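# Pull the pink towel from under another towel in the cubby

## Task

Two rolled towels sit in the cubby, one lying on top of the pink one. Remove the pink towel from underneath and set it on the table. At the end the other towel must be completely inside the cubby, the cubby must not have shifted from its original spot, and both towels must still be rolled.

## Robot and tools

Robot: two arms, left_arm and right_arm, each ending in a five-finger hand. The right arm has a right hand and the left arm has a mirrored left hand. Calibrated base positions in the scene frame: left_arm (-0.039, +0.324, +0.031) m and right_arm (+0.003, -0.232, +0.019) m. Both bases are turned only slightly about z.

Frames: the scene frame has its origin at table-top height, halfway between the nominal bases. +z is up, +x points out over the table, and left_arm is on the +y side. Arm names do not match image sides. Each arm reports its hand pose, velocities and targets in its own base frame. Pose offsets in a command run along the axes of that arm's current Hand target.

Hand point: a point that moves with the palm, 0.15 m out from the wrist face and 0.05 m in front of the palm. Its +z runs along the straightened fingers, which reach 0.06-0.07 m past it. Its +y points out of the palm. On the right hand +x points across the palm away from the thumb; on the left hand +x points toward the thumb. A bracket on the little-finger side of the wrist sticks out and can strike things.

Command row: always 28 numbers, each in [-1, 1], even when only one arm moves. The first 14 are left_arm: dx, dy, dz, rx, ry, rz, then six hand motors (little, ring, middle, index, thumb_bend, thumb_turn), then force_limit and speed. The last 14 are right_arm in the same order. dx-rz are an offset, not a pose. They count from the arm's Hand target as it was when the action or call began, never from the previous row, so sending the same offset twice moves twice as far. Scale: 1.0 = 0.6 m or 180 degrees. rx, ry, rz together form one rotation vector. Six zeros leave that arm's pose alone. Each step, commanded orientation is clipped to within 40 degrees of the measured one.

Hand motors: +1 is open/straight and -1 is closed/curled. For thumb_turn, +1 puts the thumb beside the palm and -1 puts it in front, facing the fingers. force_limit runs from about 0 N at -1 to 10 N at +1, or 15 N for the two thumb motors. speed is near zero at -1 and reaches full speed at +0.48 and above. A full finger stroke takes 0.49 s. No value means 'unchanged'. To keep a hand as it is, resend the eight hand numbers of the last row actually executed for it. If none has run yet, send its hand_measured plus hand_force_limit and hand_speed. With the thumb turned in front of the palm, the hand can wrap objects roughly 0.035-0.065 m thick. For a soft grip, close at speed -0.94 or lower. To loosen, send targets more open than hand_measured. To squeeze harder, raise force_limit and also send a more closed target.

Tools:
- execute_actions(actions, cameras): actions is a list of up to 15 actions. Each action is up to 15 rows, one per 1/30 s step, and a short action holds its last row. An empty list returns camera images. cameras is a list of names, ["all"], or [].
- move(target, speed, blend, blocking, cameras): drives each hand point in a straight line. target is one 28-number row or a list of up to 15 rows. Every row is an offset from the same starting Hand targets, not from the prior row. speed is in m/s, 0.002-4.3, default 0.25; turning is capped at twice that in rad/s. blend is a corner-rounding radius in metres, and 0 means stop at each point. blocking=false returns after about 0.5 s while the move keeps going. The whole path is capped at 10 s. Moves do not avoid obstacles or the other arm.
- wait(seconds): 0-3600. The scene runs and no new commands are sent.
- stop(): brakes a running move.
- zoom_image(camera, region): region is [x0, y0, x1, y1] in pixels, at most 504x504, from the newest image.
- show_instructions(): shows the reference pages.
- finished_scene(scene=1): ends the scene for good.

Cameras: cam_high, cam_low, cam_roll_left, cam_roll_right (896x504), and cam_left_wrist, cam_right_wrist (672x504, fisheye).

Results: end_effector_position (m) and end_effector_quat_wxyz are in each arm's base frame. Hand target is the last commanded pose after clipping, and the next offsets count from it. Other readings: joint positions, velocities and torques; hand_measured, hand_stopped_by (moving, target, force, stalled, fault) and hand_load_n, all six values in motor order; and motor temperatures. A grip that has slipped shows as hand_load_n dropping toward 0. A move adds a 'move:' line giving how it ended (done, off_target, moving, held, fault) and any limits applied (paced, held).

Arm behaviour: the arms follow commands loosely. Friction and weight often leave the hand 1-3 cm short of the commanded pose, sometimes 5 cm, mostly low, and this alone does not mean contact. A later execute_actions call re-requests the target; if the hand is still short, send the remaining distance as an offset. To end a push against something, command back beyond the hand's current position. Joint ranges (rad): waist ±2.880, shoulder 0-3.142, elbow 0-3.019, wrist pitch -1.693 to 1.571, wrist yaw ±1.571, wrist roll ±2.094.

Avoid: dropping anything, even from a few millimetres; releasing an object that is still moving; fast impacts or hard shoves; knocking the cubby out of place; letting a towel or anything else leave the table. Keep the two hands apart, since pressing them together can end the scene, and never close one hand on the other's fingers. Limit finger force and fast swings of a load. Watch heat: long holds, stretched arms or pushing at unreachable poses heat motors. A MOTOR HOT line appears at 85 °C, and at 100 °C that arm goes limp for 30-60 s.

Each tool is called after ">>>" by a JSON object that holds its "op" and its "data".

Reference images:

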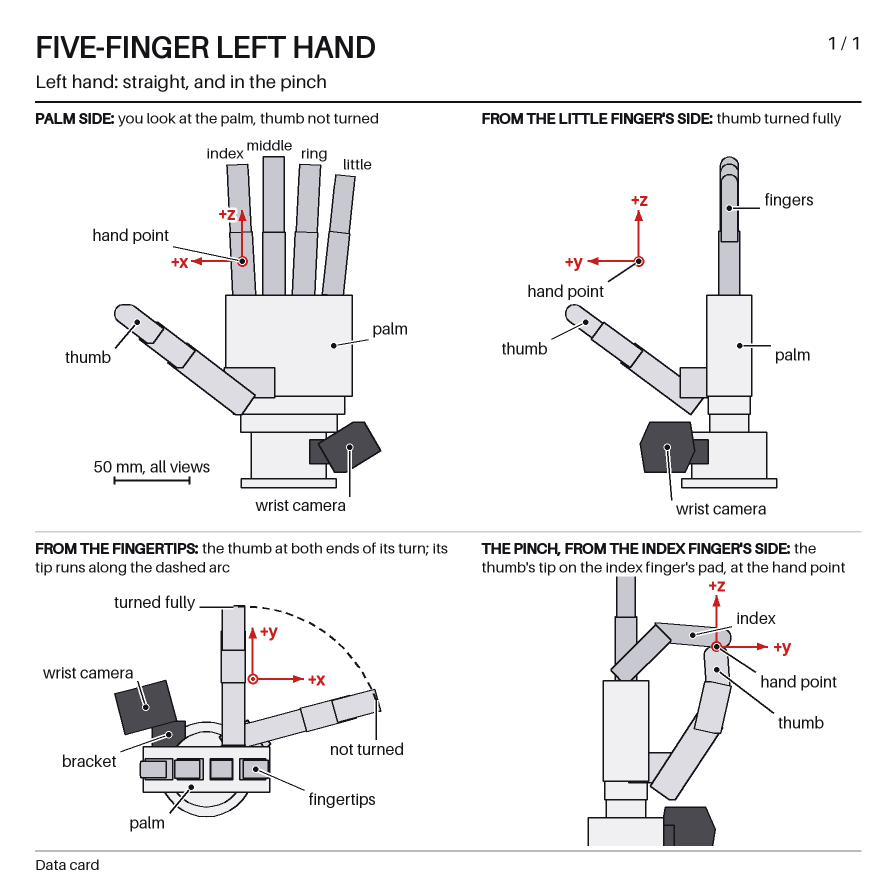

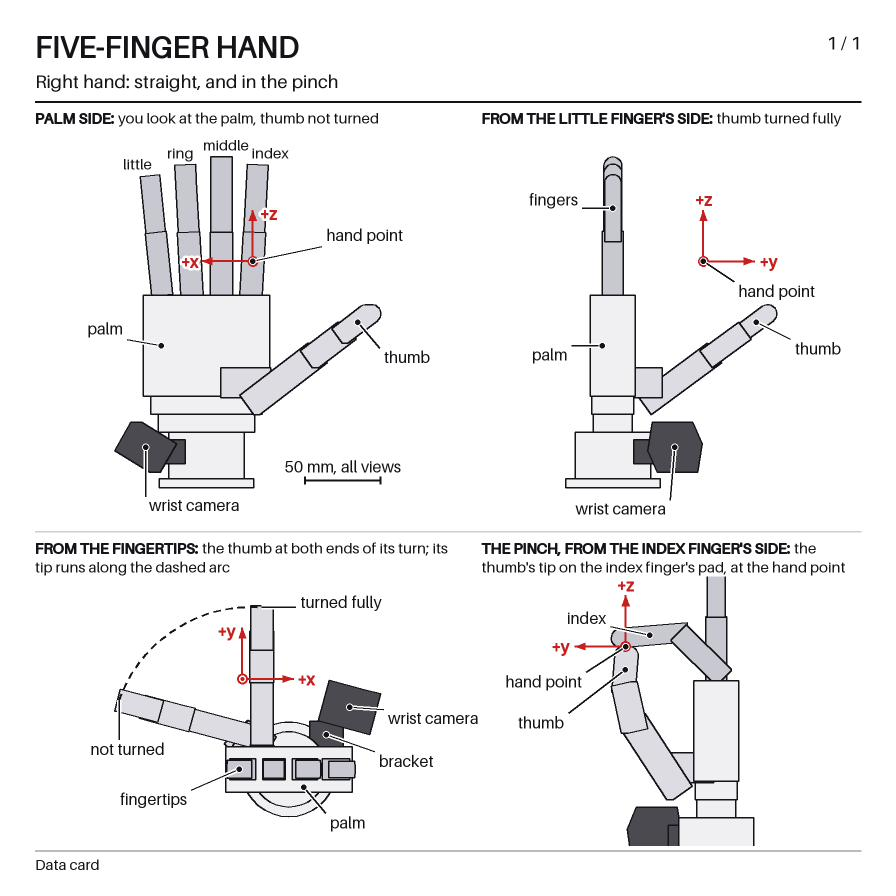

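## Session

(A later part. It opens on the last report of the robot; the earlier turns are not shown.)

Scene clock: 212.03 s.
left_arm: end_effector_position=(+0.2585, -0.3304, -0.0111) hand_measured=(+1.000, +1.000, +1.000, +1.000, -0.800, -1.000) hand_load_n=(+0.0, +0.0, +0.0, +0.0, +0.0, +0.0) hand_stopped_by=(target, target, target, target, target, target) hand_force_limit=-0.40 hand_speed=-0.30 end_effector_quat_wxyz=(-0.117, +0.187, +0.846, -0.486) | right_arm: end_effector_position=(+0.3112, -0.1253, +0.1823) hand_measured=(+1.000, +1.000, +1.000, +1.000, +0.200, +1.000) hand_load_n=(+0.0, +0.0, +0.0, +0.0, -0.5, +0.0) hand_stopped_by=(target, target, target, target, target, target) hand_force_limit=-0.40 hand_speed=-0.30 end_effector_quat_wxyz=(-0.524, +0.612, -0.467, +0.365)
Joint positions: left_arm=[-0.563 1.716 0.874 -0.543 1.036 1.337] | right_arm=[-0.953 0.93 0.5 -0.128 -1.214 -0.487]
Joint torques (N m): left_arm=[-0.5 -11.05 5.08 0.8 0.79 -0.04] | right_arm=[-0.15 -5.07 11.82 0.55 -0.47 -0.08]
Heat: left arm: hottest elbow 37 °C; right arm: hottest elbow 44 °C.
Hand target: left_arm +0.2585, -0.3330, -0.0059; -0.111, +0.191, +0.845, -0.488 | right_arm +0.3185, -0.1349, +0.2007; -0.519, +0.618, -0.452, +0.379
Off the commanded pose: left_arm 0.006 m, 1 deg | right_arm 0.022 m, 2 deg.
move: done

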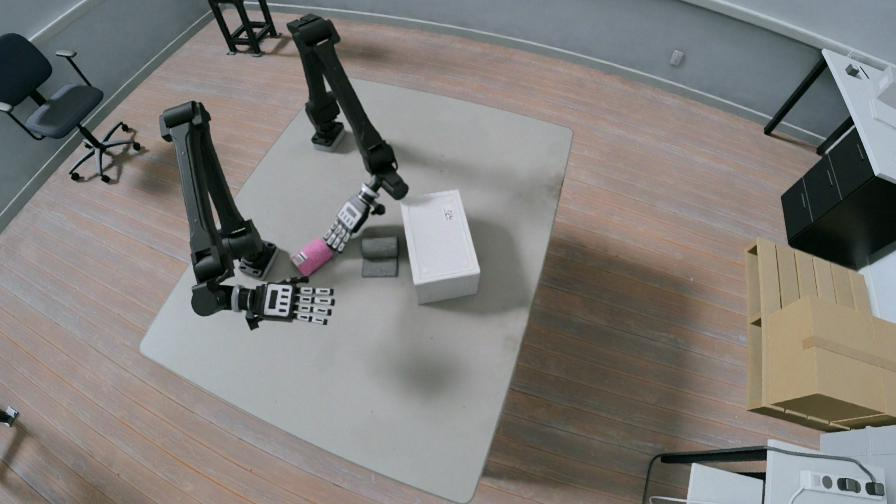

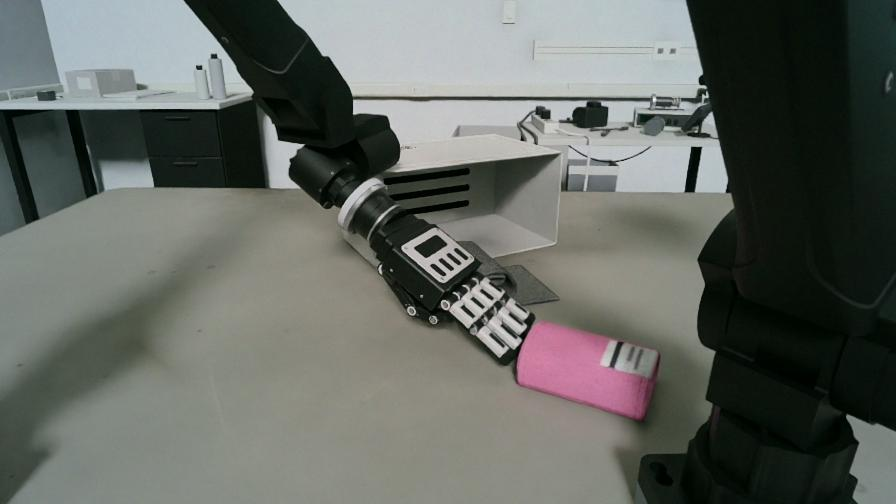

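>>> {"op": "move", "data": {"target": [[0,-0.1675,-0.0967,0,0,0,1,1,1,1,-0.8,-1,-0.4,-0.3,0,0,0,0,0,0,1,1,1,1,0.2,1,-0.4,-0.3],[0.0007,-0.0783,-0.2175,0,-0.2163,-0.1244,1,1,1,1,-0.8,-1,-0.4,-0.3,0,0,0,0,0,0,1,1,1,1,0.2,1,-0.4,-0.3]], "speed": 0.15, "blend": 0.02, "cameras": ["all"]}}

>>> {"op": "zoom_image", "data": {"camera": "cam_high", "region": [300, 120, 480, 300]}}

>>> {"op": "zoom_image", "data": {"camera": "cam_roll_left", "region": [350, 150, 650, 400]}}

Scene clock: 217.13 s.
left_arm: end_effector_position=(+0.2920, -0.2543, +0.0958) hand_measured=(+1.000, +1.000, +1.000, +1.000, -0.800, -1.000) hand_load_n=(+0.0, +0.0, +0.0, -0.5, +0.0, +0.0) hand_stopped_by=(target, target, target, target, target, target) hand_force_limit=-0.40 hand_speed=-0.30 end_effector_quat_wxyz=(+0.075, -0.142, +0.858, -0.488) | right_arm: end_effector_position=(+0.3112, -0.1253, +0.1823) hand_measured=(+1.000, +1.000, +1.000, +1.000, +0.200, +1.000) hand_load_n=(+0.0, +0.0, +0.0, +0.0, +0.0, +0.0) hand_stopped_by=(target, target, target, target, target, target) hand_force_limit=-0.40 hand_speed=-0.30 end_effector_quat_wxyz=(-0.524, +0.612, -0.467, +0.365)
Joint positions: left_arm=[-0.389 1.143 0.573 -0.174 0.713 0.531] | right_arm=[-0.953 0.93 0.5 -0.128 -1.214 -0.487]
Joint torques (N m): left_arm=[1.14 -5.42 7.41 1.91 0.4 0.01] | right_arm=[0.03 -5.01 11.81 0.55 -0.44 -0.09]
Heat: left arm: hottest elbow 37 °C; right arm: hottest elbow 44 °C.
Hand target: left_arm +0.2966, -0.2520, +0.0999; +0.085, -0.146, +0.854, -0.493 | right_arm +0.3185, -0.1349, +0.2007; -0.519, +0.618, -0.452, +0.379
Off the commanded pose: left_arm 0.007 m, 1 deg | right_arm 0.022 m, 2 deg.
move: done

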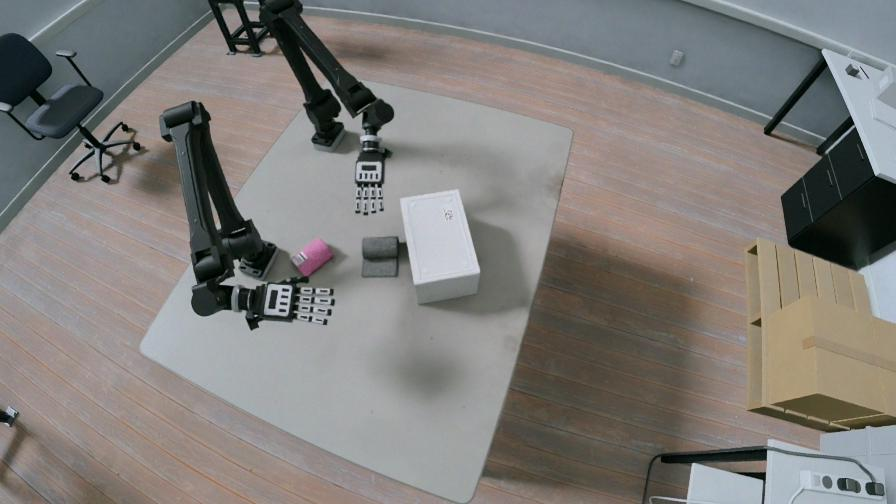

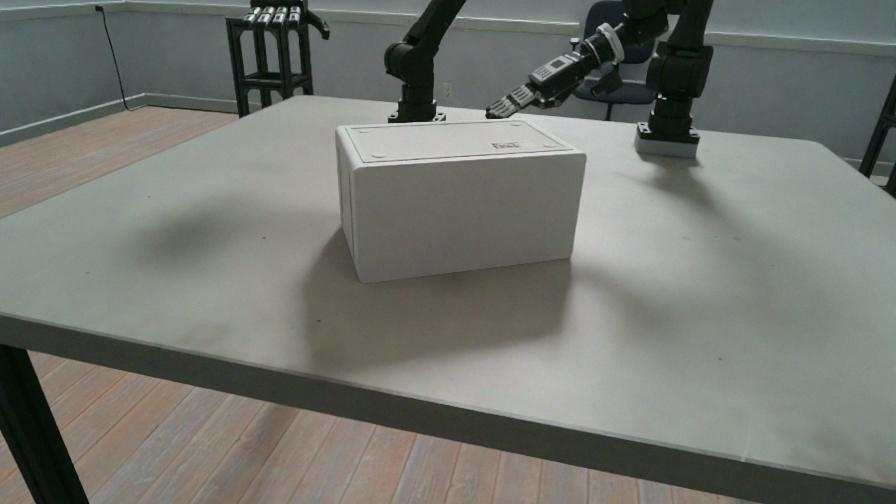

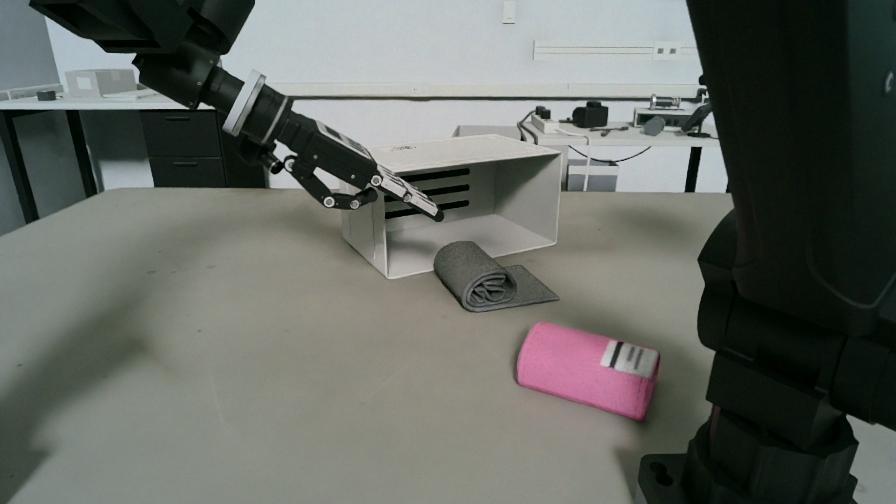

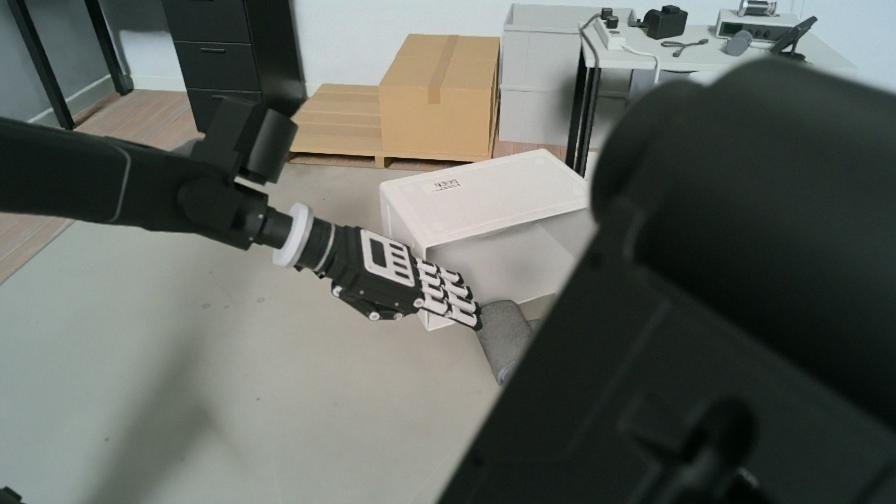

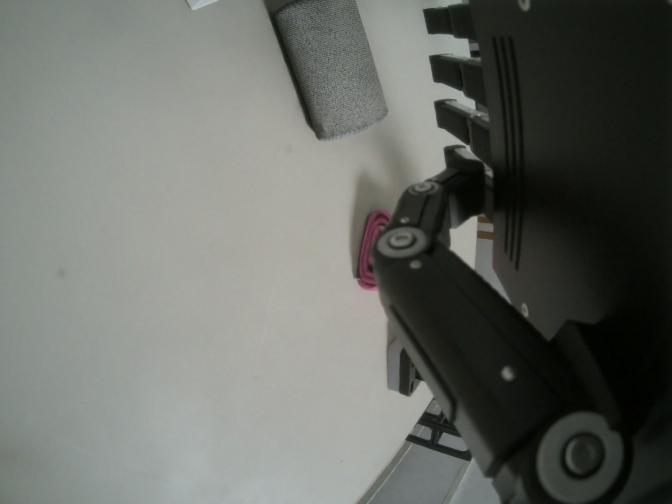

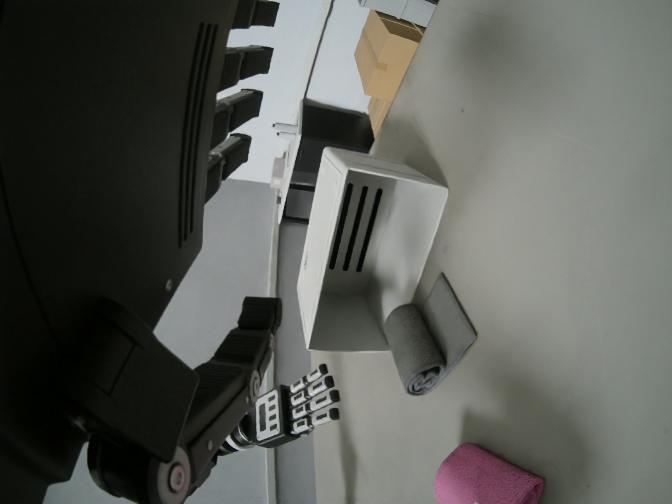

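Scaled by 2.800 from the camera's image (finer frame: 1280x720).

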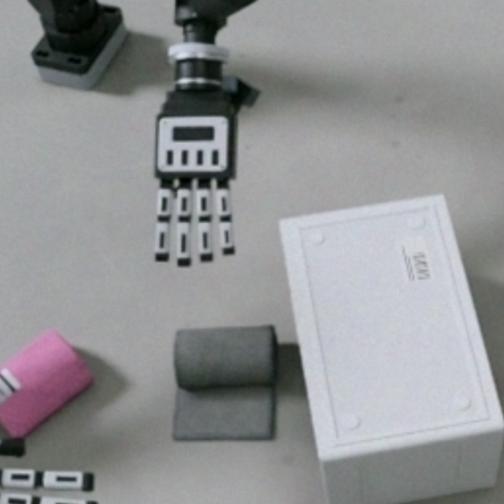

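Scaled by 1.680 from the camera's image (finer frame: 1280x720).

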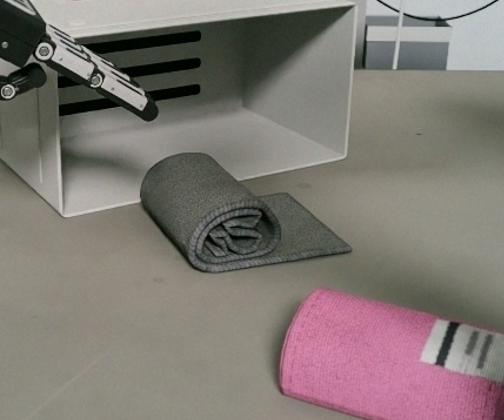

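>>> {"op": "execute_actions", "data": {"actions": []}}

>>> {"op": "zoom_image", "data": {"camera": "cam_high", "region": [300, 170, 480, 300]}}

>>> {"op": "zoom_image", "data": {"camera": "cam_roll_left", "region": [200, 150, 600, 400]}}

Scene clock: 218.23 s.
left_arm: end_effector_position=(+0.2919, -0.2543, +0.0958) hand_measured=(+1.000, +1.000, +1.000, +1.000, -0.800, -1.000) hand_load_n=(+0.0, +0.0, +0.0, +0.0, +0.0, +0.0) hand_stopped_by=(target, target, target, target, target, target) hand_force_limit=-0.40 hand_speed=-0.30 end_effector_quat_wxyz=(+0.075, -0.142, +0.858, -0.488) | right_arm: end_effector_position=(+0.3112, -0.1253, +0.1823) hand_measured=(+1.000, +1.000, +1.000, +1.000, +0.200, +1.000) hand_load_n=(+0.0, +0.0, +0.0, +0.0, +0.0, +0.0) hand_stopped_by=(target, target, target, target, target, target) hand_force_limit=-0.40 hand_speed=-0.30 end_effector_quat_wxyz=(-0.524, +0.612, -0.467, +0.365)
Joint positions: left_arm=[-0.389 1.143 0.573 -0.174 0.713 0.53] | right_arm=[-0.953 0.93 0.5 -0.128 -1.214 -0.487]
Joint velocities: within noise
Joint torques (N m): left_arm=[1.08 -5.66 7.47 1.95 0.4 0] | right_arm=[0.09 -5.01 11.82 0.59 -0.45 -0.11]
Motor temperatures (°C): left_arm=[34 35 37 37 32 30] | right_arm=[33 37 45 33 33 36]
Heat: left arm: hottest elbow 37 °C; right arm: hottest elbow 45 °C.
Hand target: left_arm +0.2966, -0.2520, +0.0999; +0.085, -0.146, +0.854, -0.493 | right_arm +0.3185, -0.1349, +0.2007; -0.519, +0.618, -0.452, +0.379
Off the commanded pose: left_arm 0.007 m, 1 deg | right_arm 0.022 m, 2 deg.

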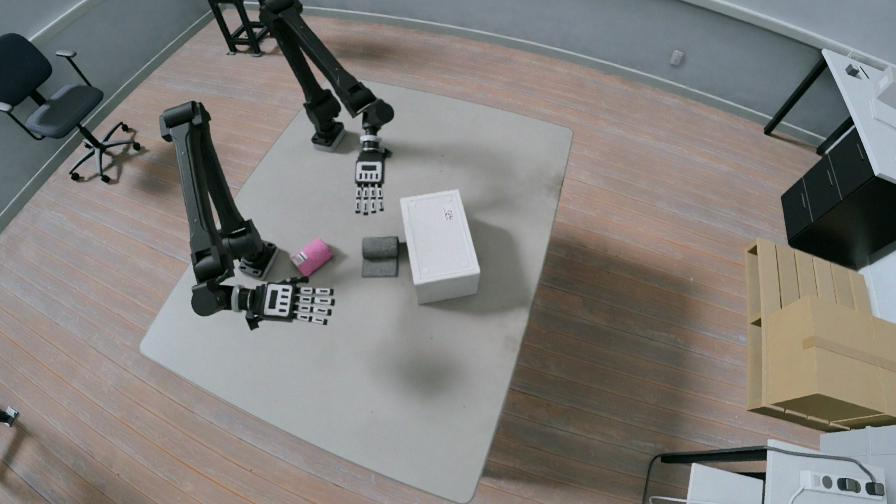

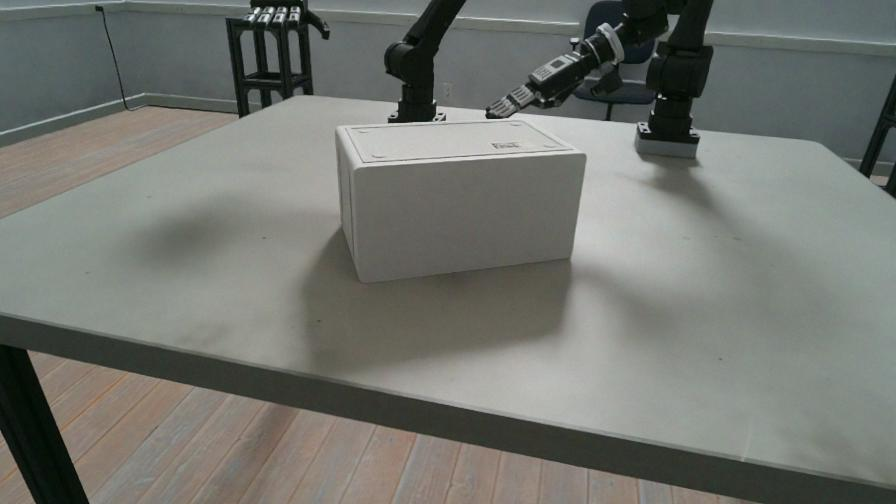

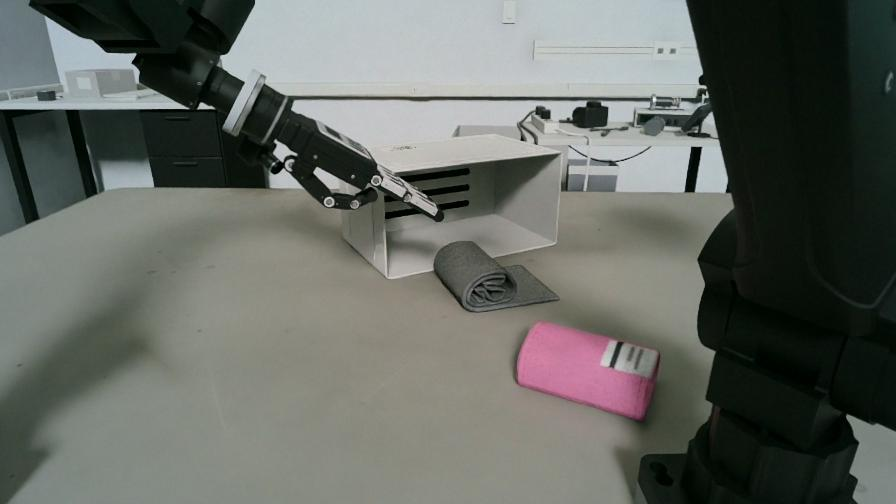

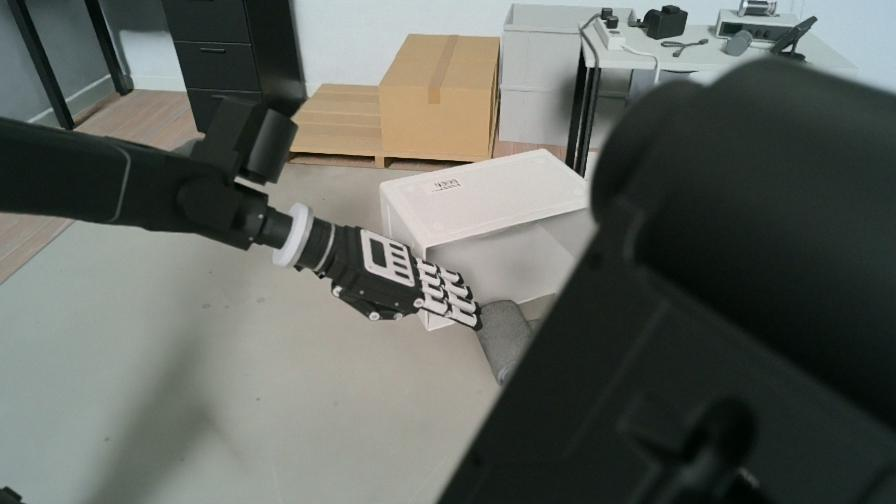

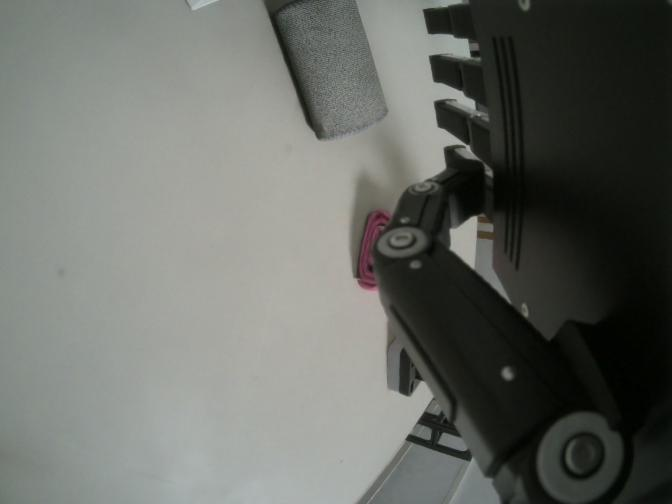

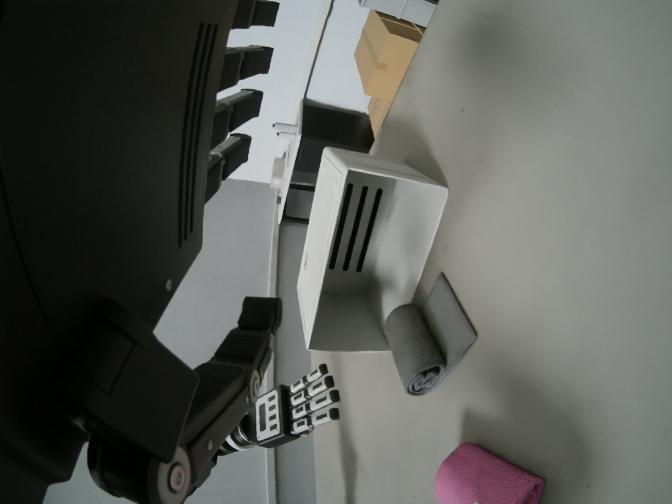

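Scaled by 2.800 from the camera's image (finer frame: 1280x720).

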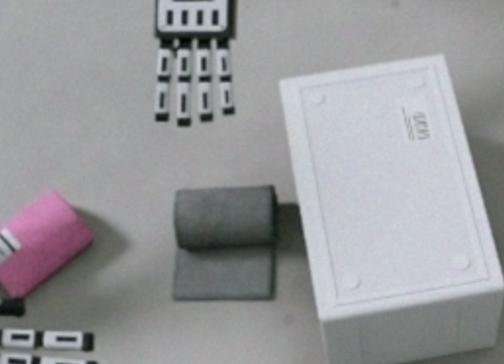

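Scaled by 1.260 from the camera's image (finer frame: 1280x720).

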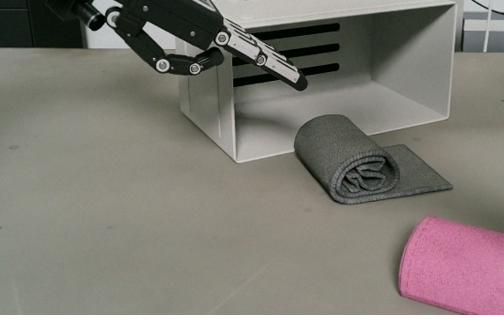

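>>> {"op": "move", "data": {"target": [0,0,0,0,0,0,1,1,1,1,-0.8,-1,-0.4,-0.3,-0.3010,0.1090,0.0502,-0.2222,0,0,1,1,1,1,0.2,1,-0.4,-0.3], "speed": 0.15, "cameras": ["cam_high","cam_roll_left","cam_right_wrist"]}}

>>> {"op": "zoom_image", "data": {"camera": "cam_high", "region": [260, 150, 440, 300]}}

Scene clock: 224.93 s.
left_arm: end_effector_position=(+0.2919, -0.2543, +0.0958) hand_measured=(+1.000, +1.000, +1.000, +1.000, -0.800, -1.000) hand_load_n=(+0.0, +0.0, +0.0, +0.0, +0.0, +0.0) hand_stopped_by=(target, target, target, target, target, target) hand_force_limit=-0.40 hand_speed=-0.30 end_effector_quat_wxyz=(+0.075, -0.142, +0.858, -0.488) | right_arm: end_effector_position=(+0.2665, +0.0424, +0.1094) hand_measured=(+1.000, +1.000, +1.000, +1.000, +0.200, +1.000) hand_load_n=(+0.0, +0.0, +0.0, +0.0, +0.0, +0.0) hand_stopped_by=(target, target, target, target, target, target) hand_force_limit=-0.40 hand_speed=-0.30 end_effector_quat_wxyz=(-0.267, +0.763, -0.558, +0.188)
Joint positions: left_arm=[-0.389 1.143 0.573 -0.174 0.713 0.53] | right_arm=[-0.052 0.748 0.539 -0.731 -0.231 -0.286]
Joint torques (N m): left_arm=[0.97 -5.48 7.49 1.88 0.39 0.01] | right_arm=[0.03 -2.78 12.79 0.58 0.07 0.06]
Heat: left arm: hottest elbow 37 °C; right arm: hottest elbow 46 °C.
Hand target: left_arm +0.2966, -0.2520, +0.0999; +0.085, -0.146, +0.854, -0.493 | right_arm +0.2811, +0.0428, +0.1312; -0.277, +0.759, -0.554, +0.202
Off the commanded pose: left_arm 0.007 m, 1 deg | right_arm 0.026 m, 2 deg.
move: off_target (right_arm)

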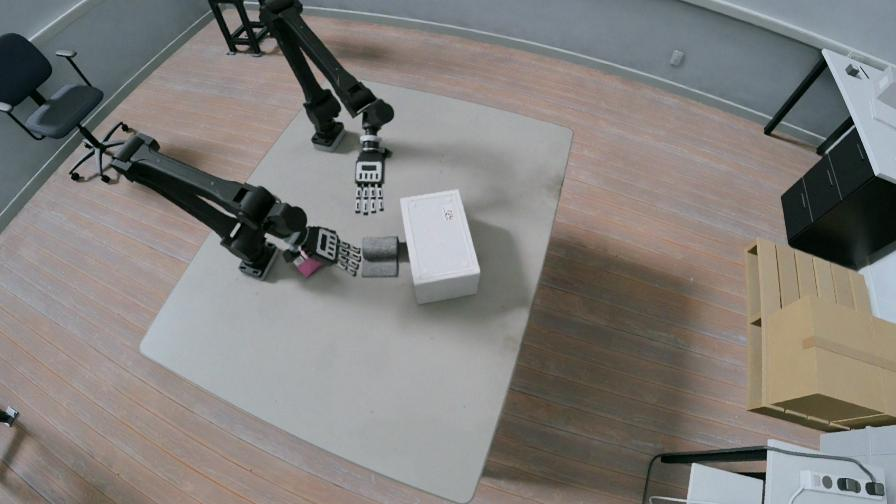

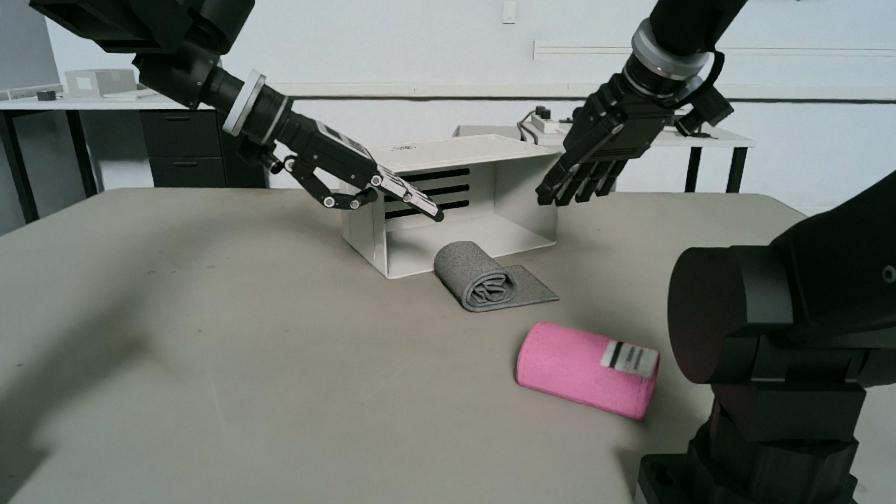

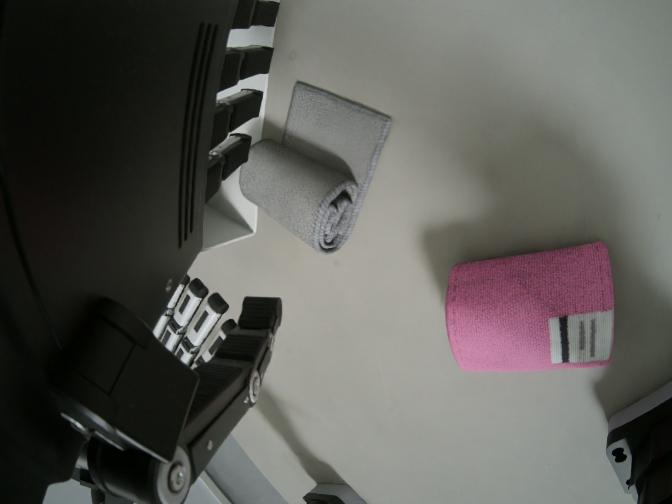

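Scaled by 2.800 from the camera's image (finer frame: 1280x720).

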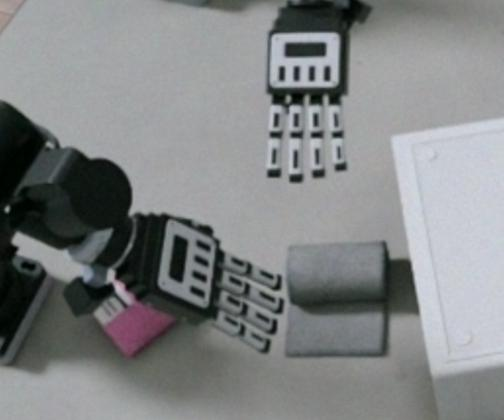

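>>> {"op": "move", "data": {"target": [0,0,0,0,0,0,1,1,1,1,-0.8,-1,-0.4,-0.3,0.0057,0.0730,0.1237,0,0,0,1,1,1,1,0.2,1,-0.4,-0.3], "speed": 0.12, "cameras": ["cam_high","cam_roll_left","cam_right_wrist"]}}

>>> {"op": "zoom_image", "data": {"camera": "cam_high", "region": [300, 180, 420, 300]}}

>>> {"op": "zoom_image", "data": {"camera": "cam_roll_left", "region": [350, 150, 650, 350]}}

Scene clock: 226.77 s.
left_arm: end_effector_position=(+0.2919, -0.2543, +0.0958) hand_measured=(+1.000, +1.000, +1.000, +1.000, -0.800, -1.000) hand_load_n=(+0.0, +0.0, +0.0, +0.0, +0.0, +0.0) hand_stopped_by=(target, target, target, target, target, target) hand_force_limit=-0.40 hand_speed=-0.30 end_effector_quat_wxyz=(+0.075, -0.142, +0.858, -0.488) | right_arm: end_effector_position=(+0.2927, +0.0416, +0.0458) hand_measured=(+1.000, +1.000, +1.000, +1.000, +0.200, +1.000) hand_load_n=(+0.0, +0.0, +0.0, +0.0, +0.0, +0.0) hand_stopped_by=(target, target, target, target, target, target) hand_force_limit=-0.40 hand_speed=-0.30 end_effector_quat_wxyz=(-0.274, +0.759, -0.556, +0.199)
Joint positions: left_arm=[-0.389 1.143 0.573 -0.174 0.713 0.53] | right_arm=[-0.049 0.922 0.429 -0.419 -0.226 -0.279]
Joint torques (N m): left_arm=[1.08 -5.6 7.45 1.89 0.41 0.01] | right_arm=[0.44 -4.6 8.1 1.42 0.07 0.06]
Heat: left arm: hottest elbow 37 °C; right arm: hottest elbow 45 °C.
Hand target: left_arm +0.2966, -0.2520, +0.0999; +0.085, -0.146, +0.854, -0.493 | right_arm +0.2956, +0.0441, +0.0462; -0.277, +0.759, -0.554, +0.202
Off the commanded pose: left_arm 0.007 m, 1 deg | right_arm 0.004 m, 1 deg.
move: done

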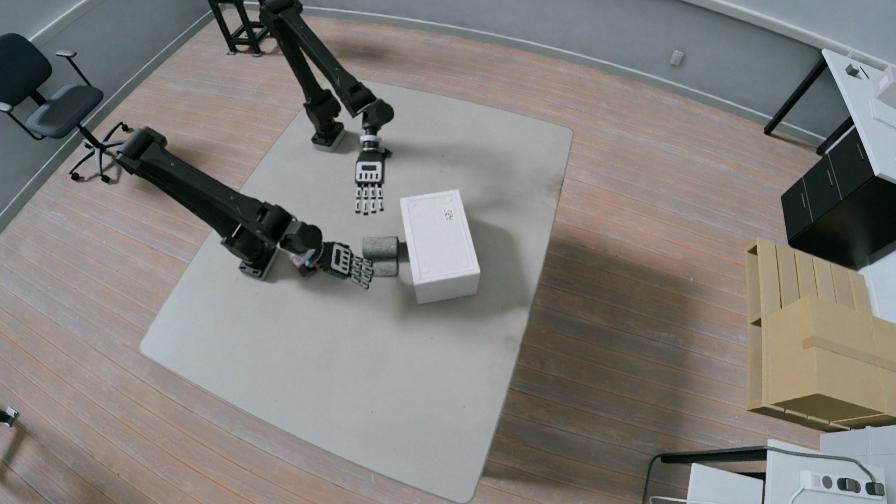

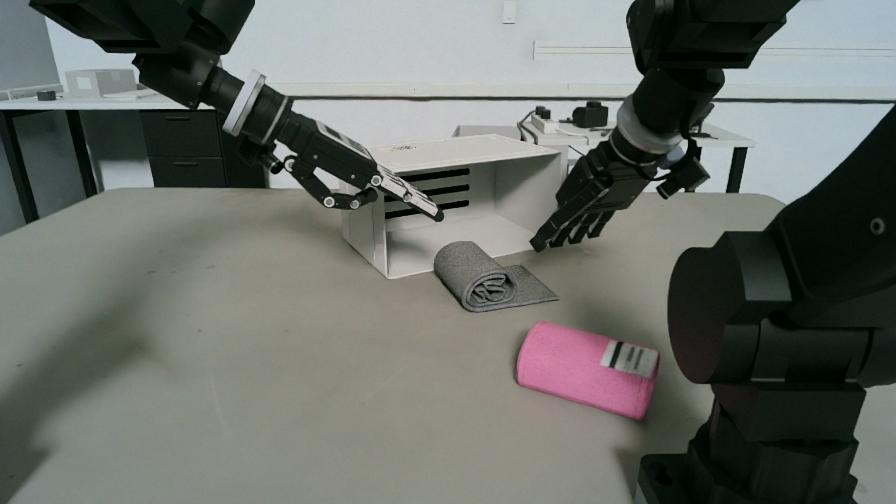

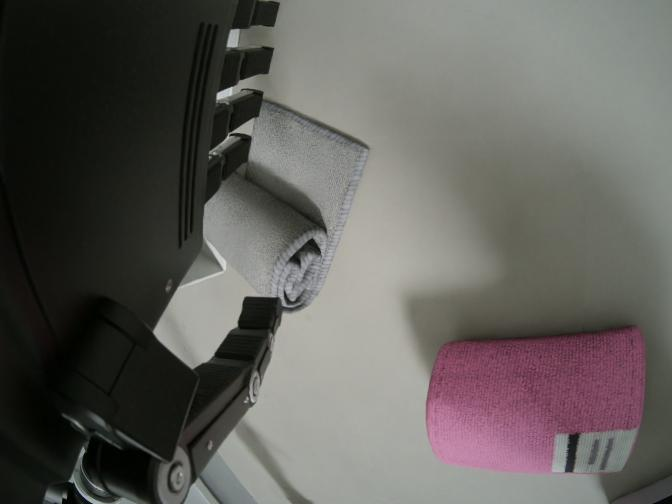

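Scaled by 4.200 from the camera's image (finer frame: 1280x720).

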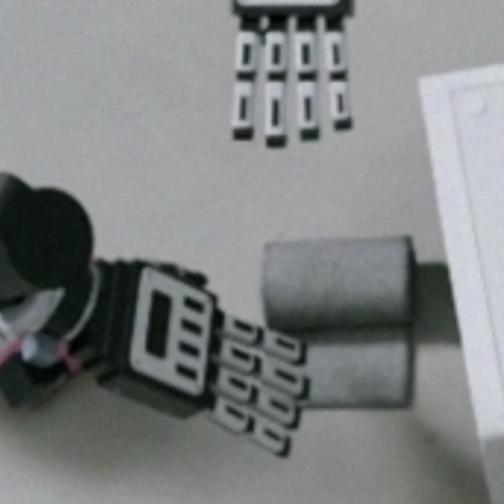

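Scaled by 1.680 from the camera's image (finer frame: 1280x720).

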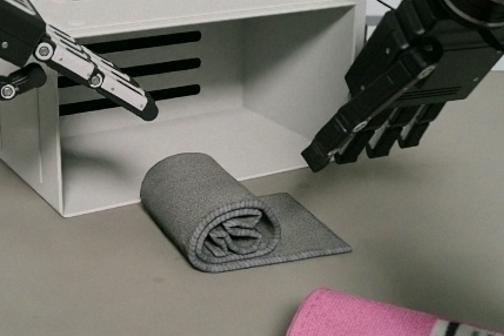

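>>> {"op": "move", "data": {"target": [[0,0,0,0,0,0,1,1,1,1,-0.8,-1,-0.4,-0.3,-0.0102,0.0517,0.0218,0,0,0,1,1,1,1,0.2,1,-0.4,-0.3],[0,0,0,0,0,0,1,1,1,1,-0.8,-1,-0.4,-0.3,-0.0102,0.0848,0.0613,0,0,0,1,1,1,1,0.2,1,-0.4,-0.3]], "speed": [0.08,0.04], "cameras": ["cam_high","cam_roll_left","cam_right_wrist"]}}

>>> {"op": "zoom_image", "data": {"camera": "cam_high", "region": [300, 180, 420, 300]}}

>>> {"op": "zoom_image", "data": {"camera": "cam_roll_left", "region": [350, 150, 650, 350]}}

Scene clock: 229.23 s.
left_arm: end_effector_position=(+0.2919, -0.2543, +0.0958) hand_measured=(+1.000, +1.000, +1.000, +1.000, -0.800, -1.000) hand_load_n=(+0.0, +0.0, -0.5, +0.0, +0.0, +0.0) hand_stopped_by=(target, target, target, target, target, target) hand_force_limit=-0.40 hand_speed=-0.30 end_effector_quat_wxyz=(+0.075, -0.142, +0.858, -0.488) | right_arm: end_effector_position=(+0.2826, +0.0426, -0.0088) hand_measured=(+1.000, +1.000, +1.000, +1.000, +0.200, +1.000) hand_load_n=(+0.0, +0.0, +0.0, +0.0, +0.0, +0.0) hand_stopped_by=(target, target, target, target, target, target) hand_force_limit=-0.40 hand_speed=-0.30 end_effector_quat_wxyz=(-0.279, +0.757, -0.553, +0.207)
Joint positions: left_arm=[-0.389 1.143 0.573 -0.174 0.713 0.53] | right_arm=[-0.047 1.023 0.296 -0.164 -0.224 -0.275]
Joint torques (N m): left_arm=[1.08 -5.48 7.47 1.91 0.42 0] | right_arm=[0.5 -3.66 6.49 1.35 0.07 0.05]
Heat: left arm: hottest elbow 37 °C; right arm: hottest elbow 45 °C.
Hand target: left_arm +0.2966, -0.2520, +0.0999; +0.085, -0.146, +0.854, -0.493 | right_arm +0.2792, +0.0453, -0.0147; -0.277, +0.759, -0.554, +0.202
Off the commanded pose: left_arm 0.007 m, 1 deg | right_arm 0.007 m, 1 deg.
move: done

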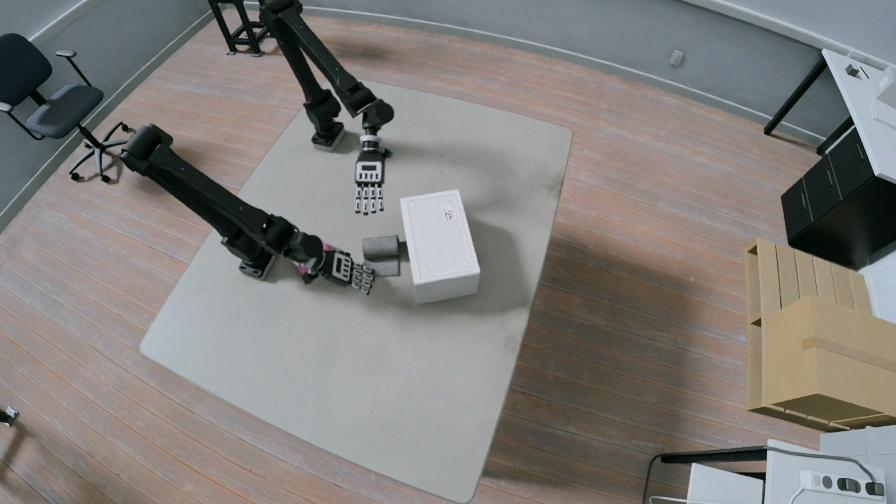

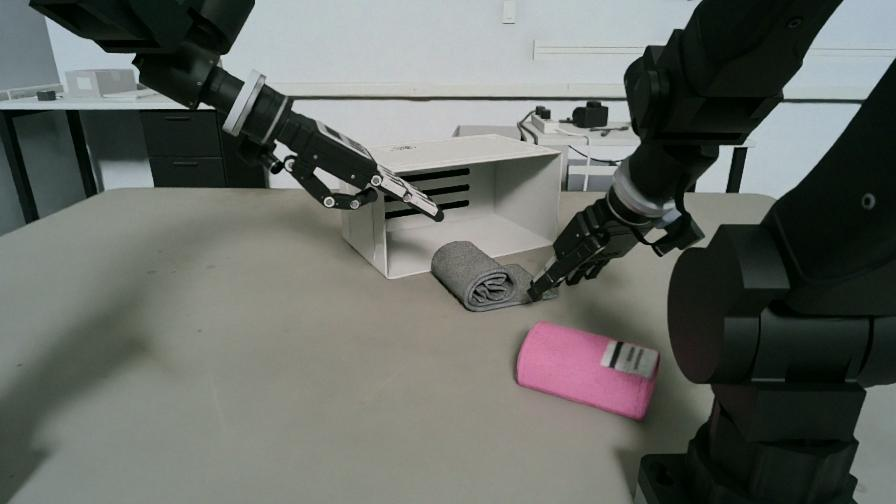

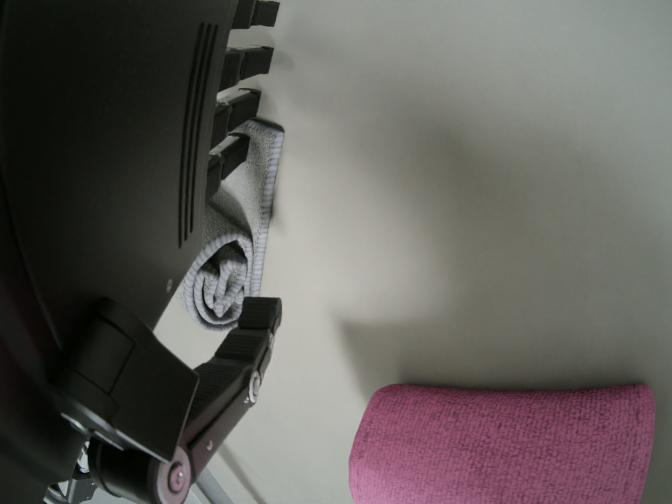

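Scaled by 4.200 from the camera's image (finer frame: 1280x720).

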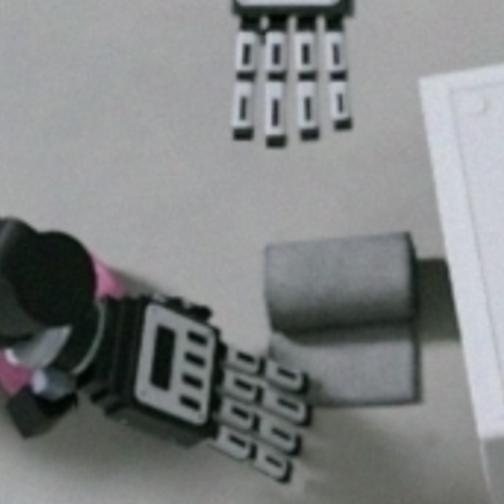

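Scaled by 1.680 from the camera's image (finer frame: 1280x720).

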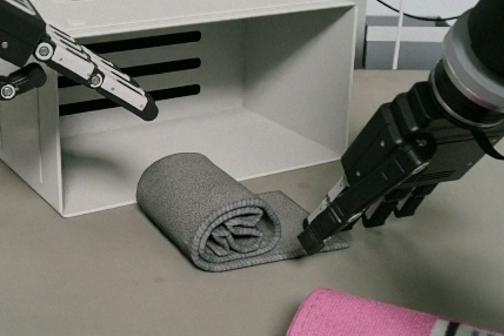

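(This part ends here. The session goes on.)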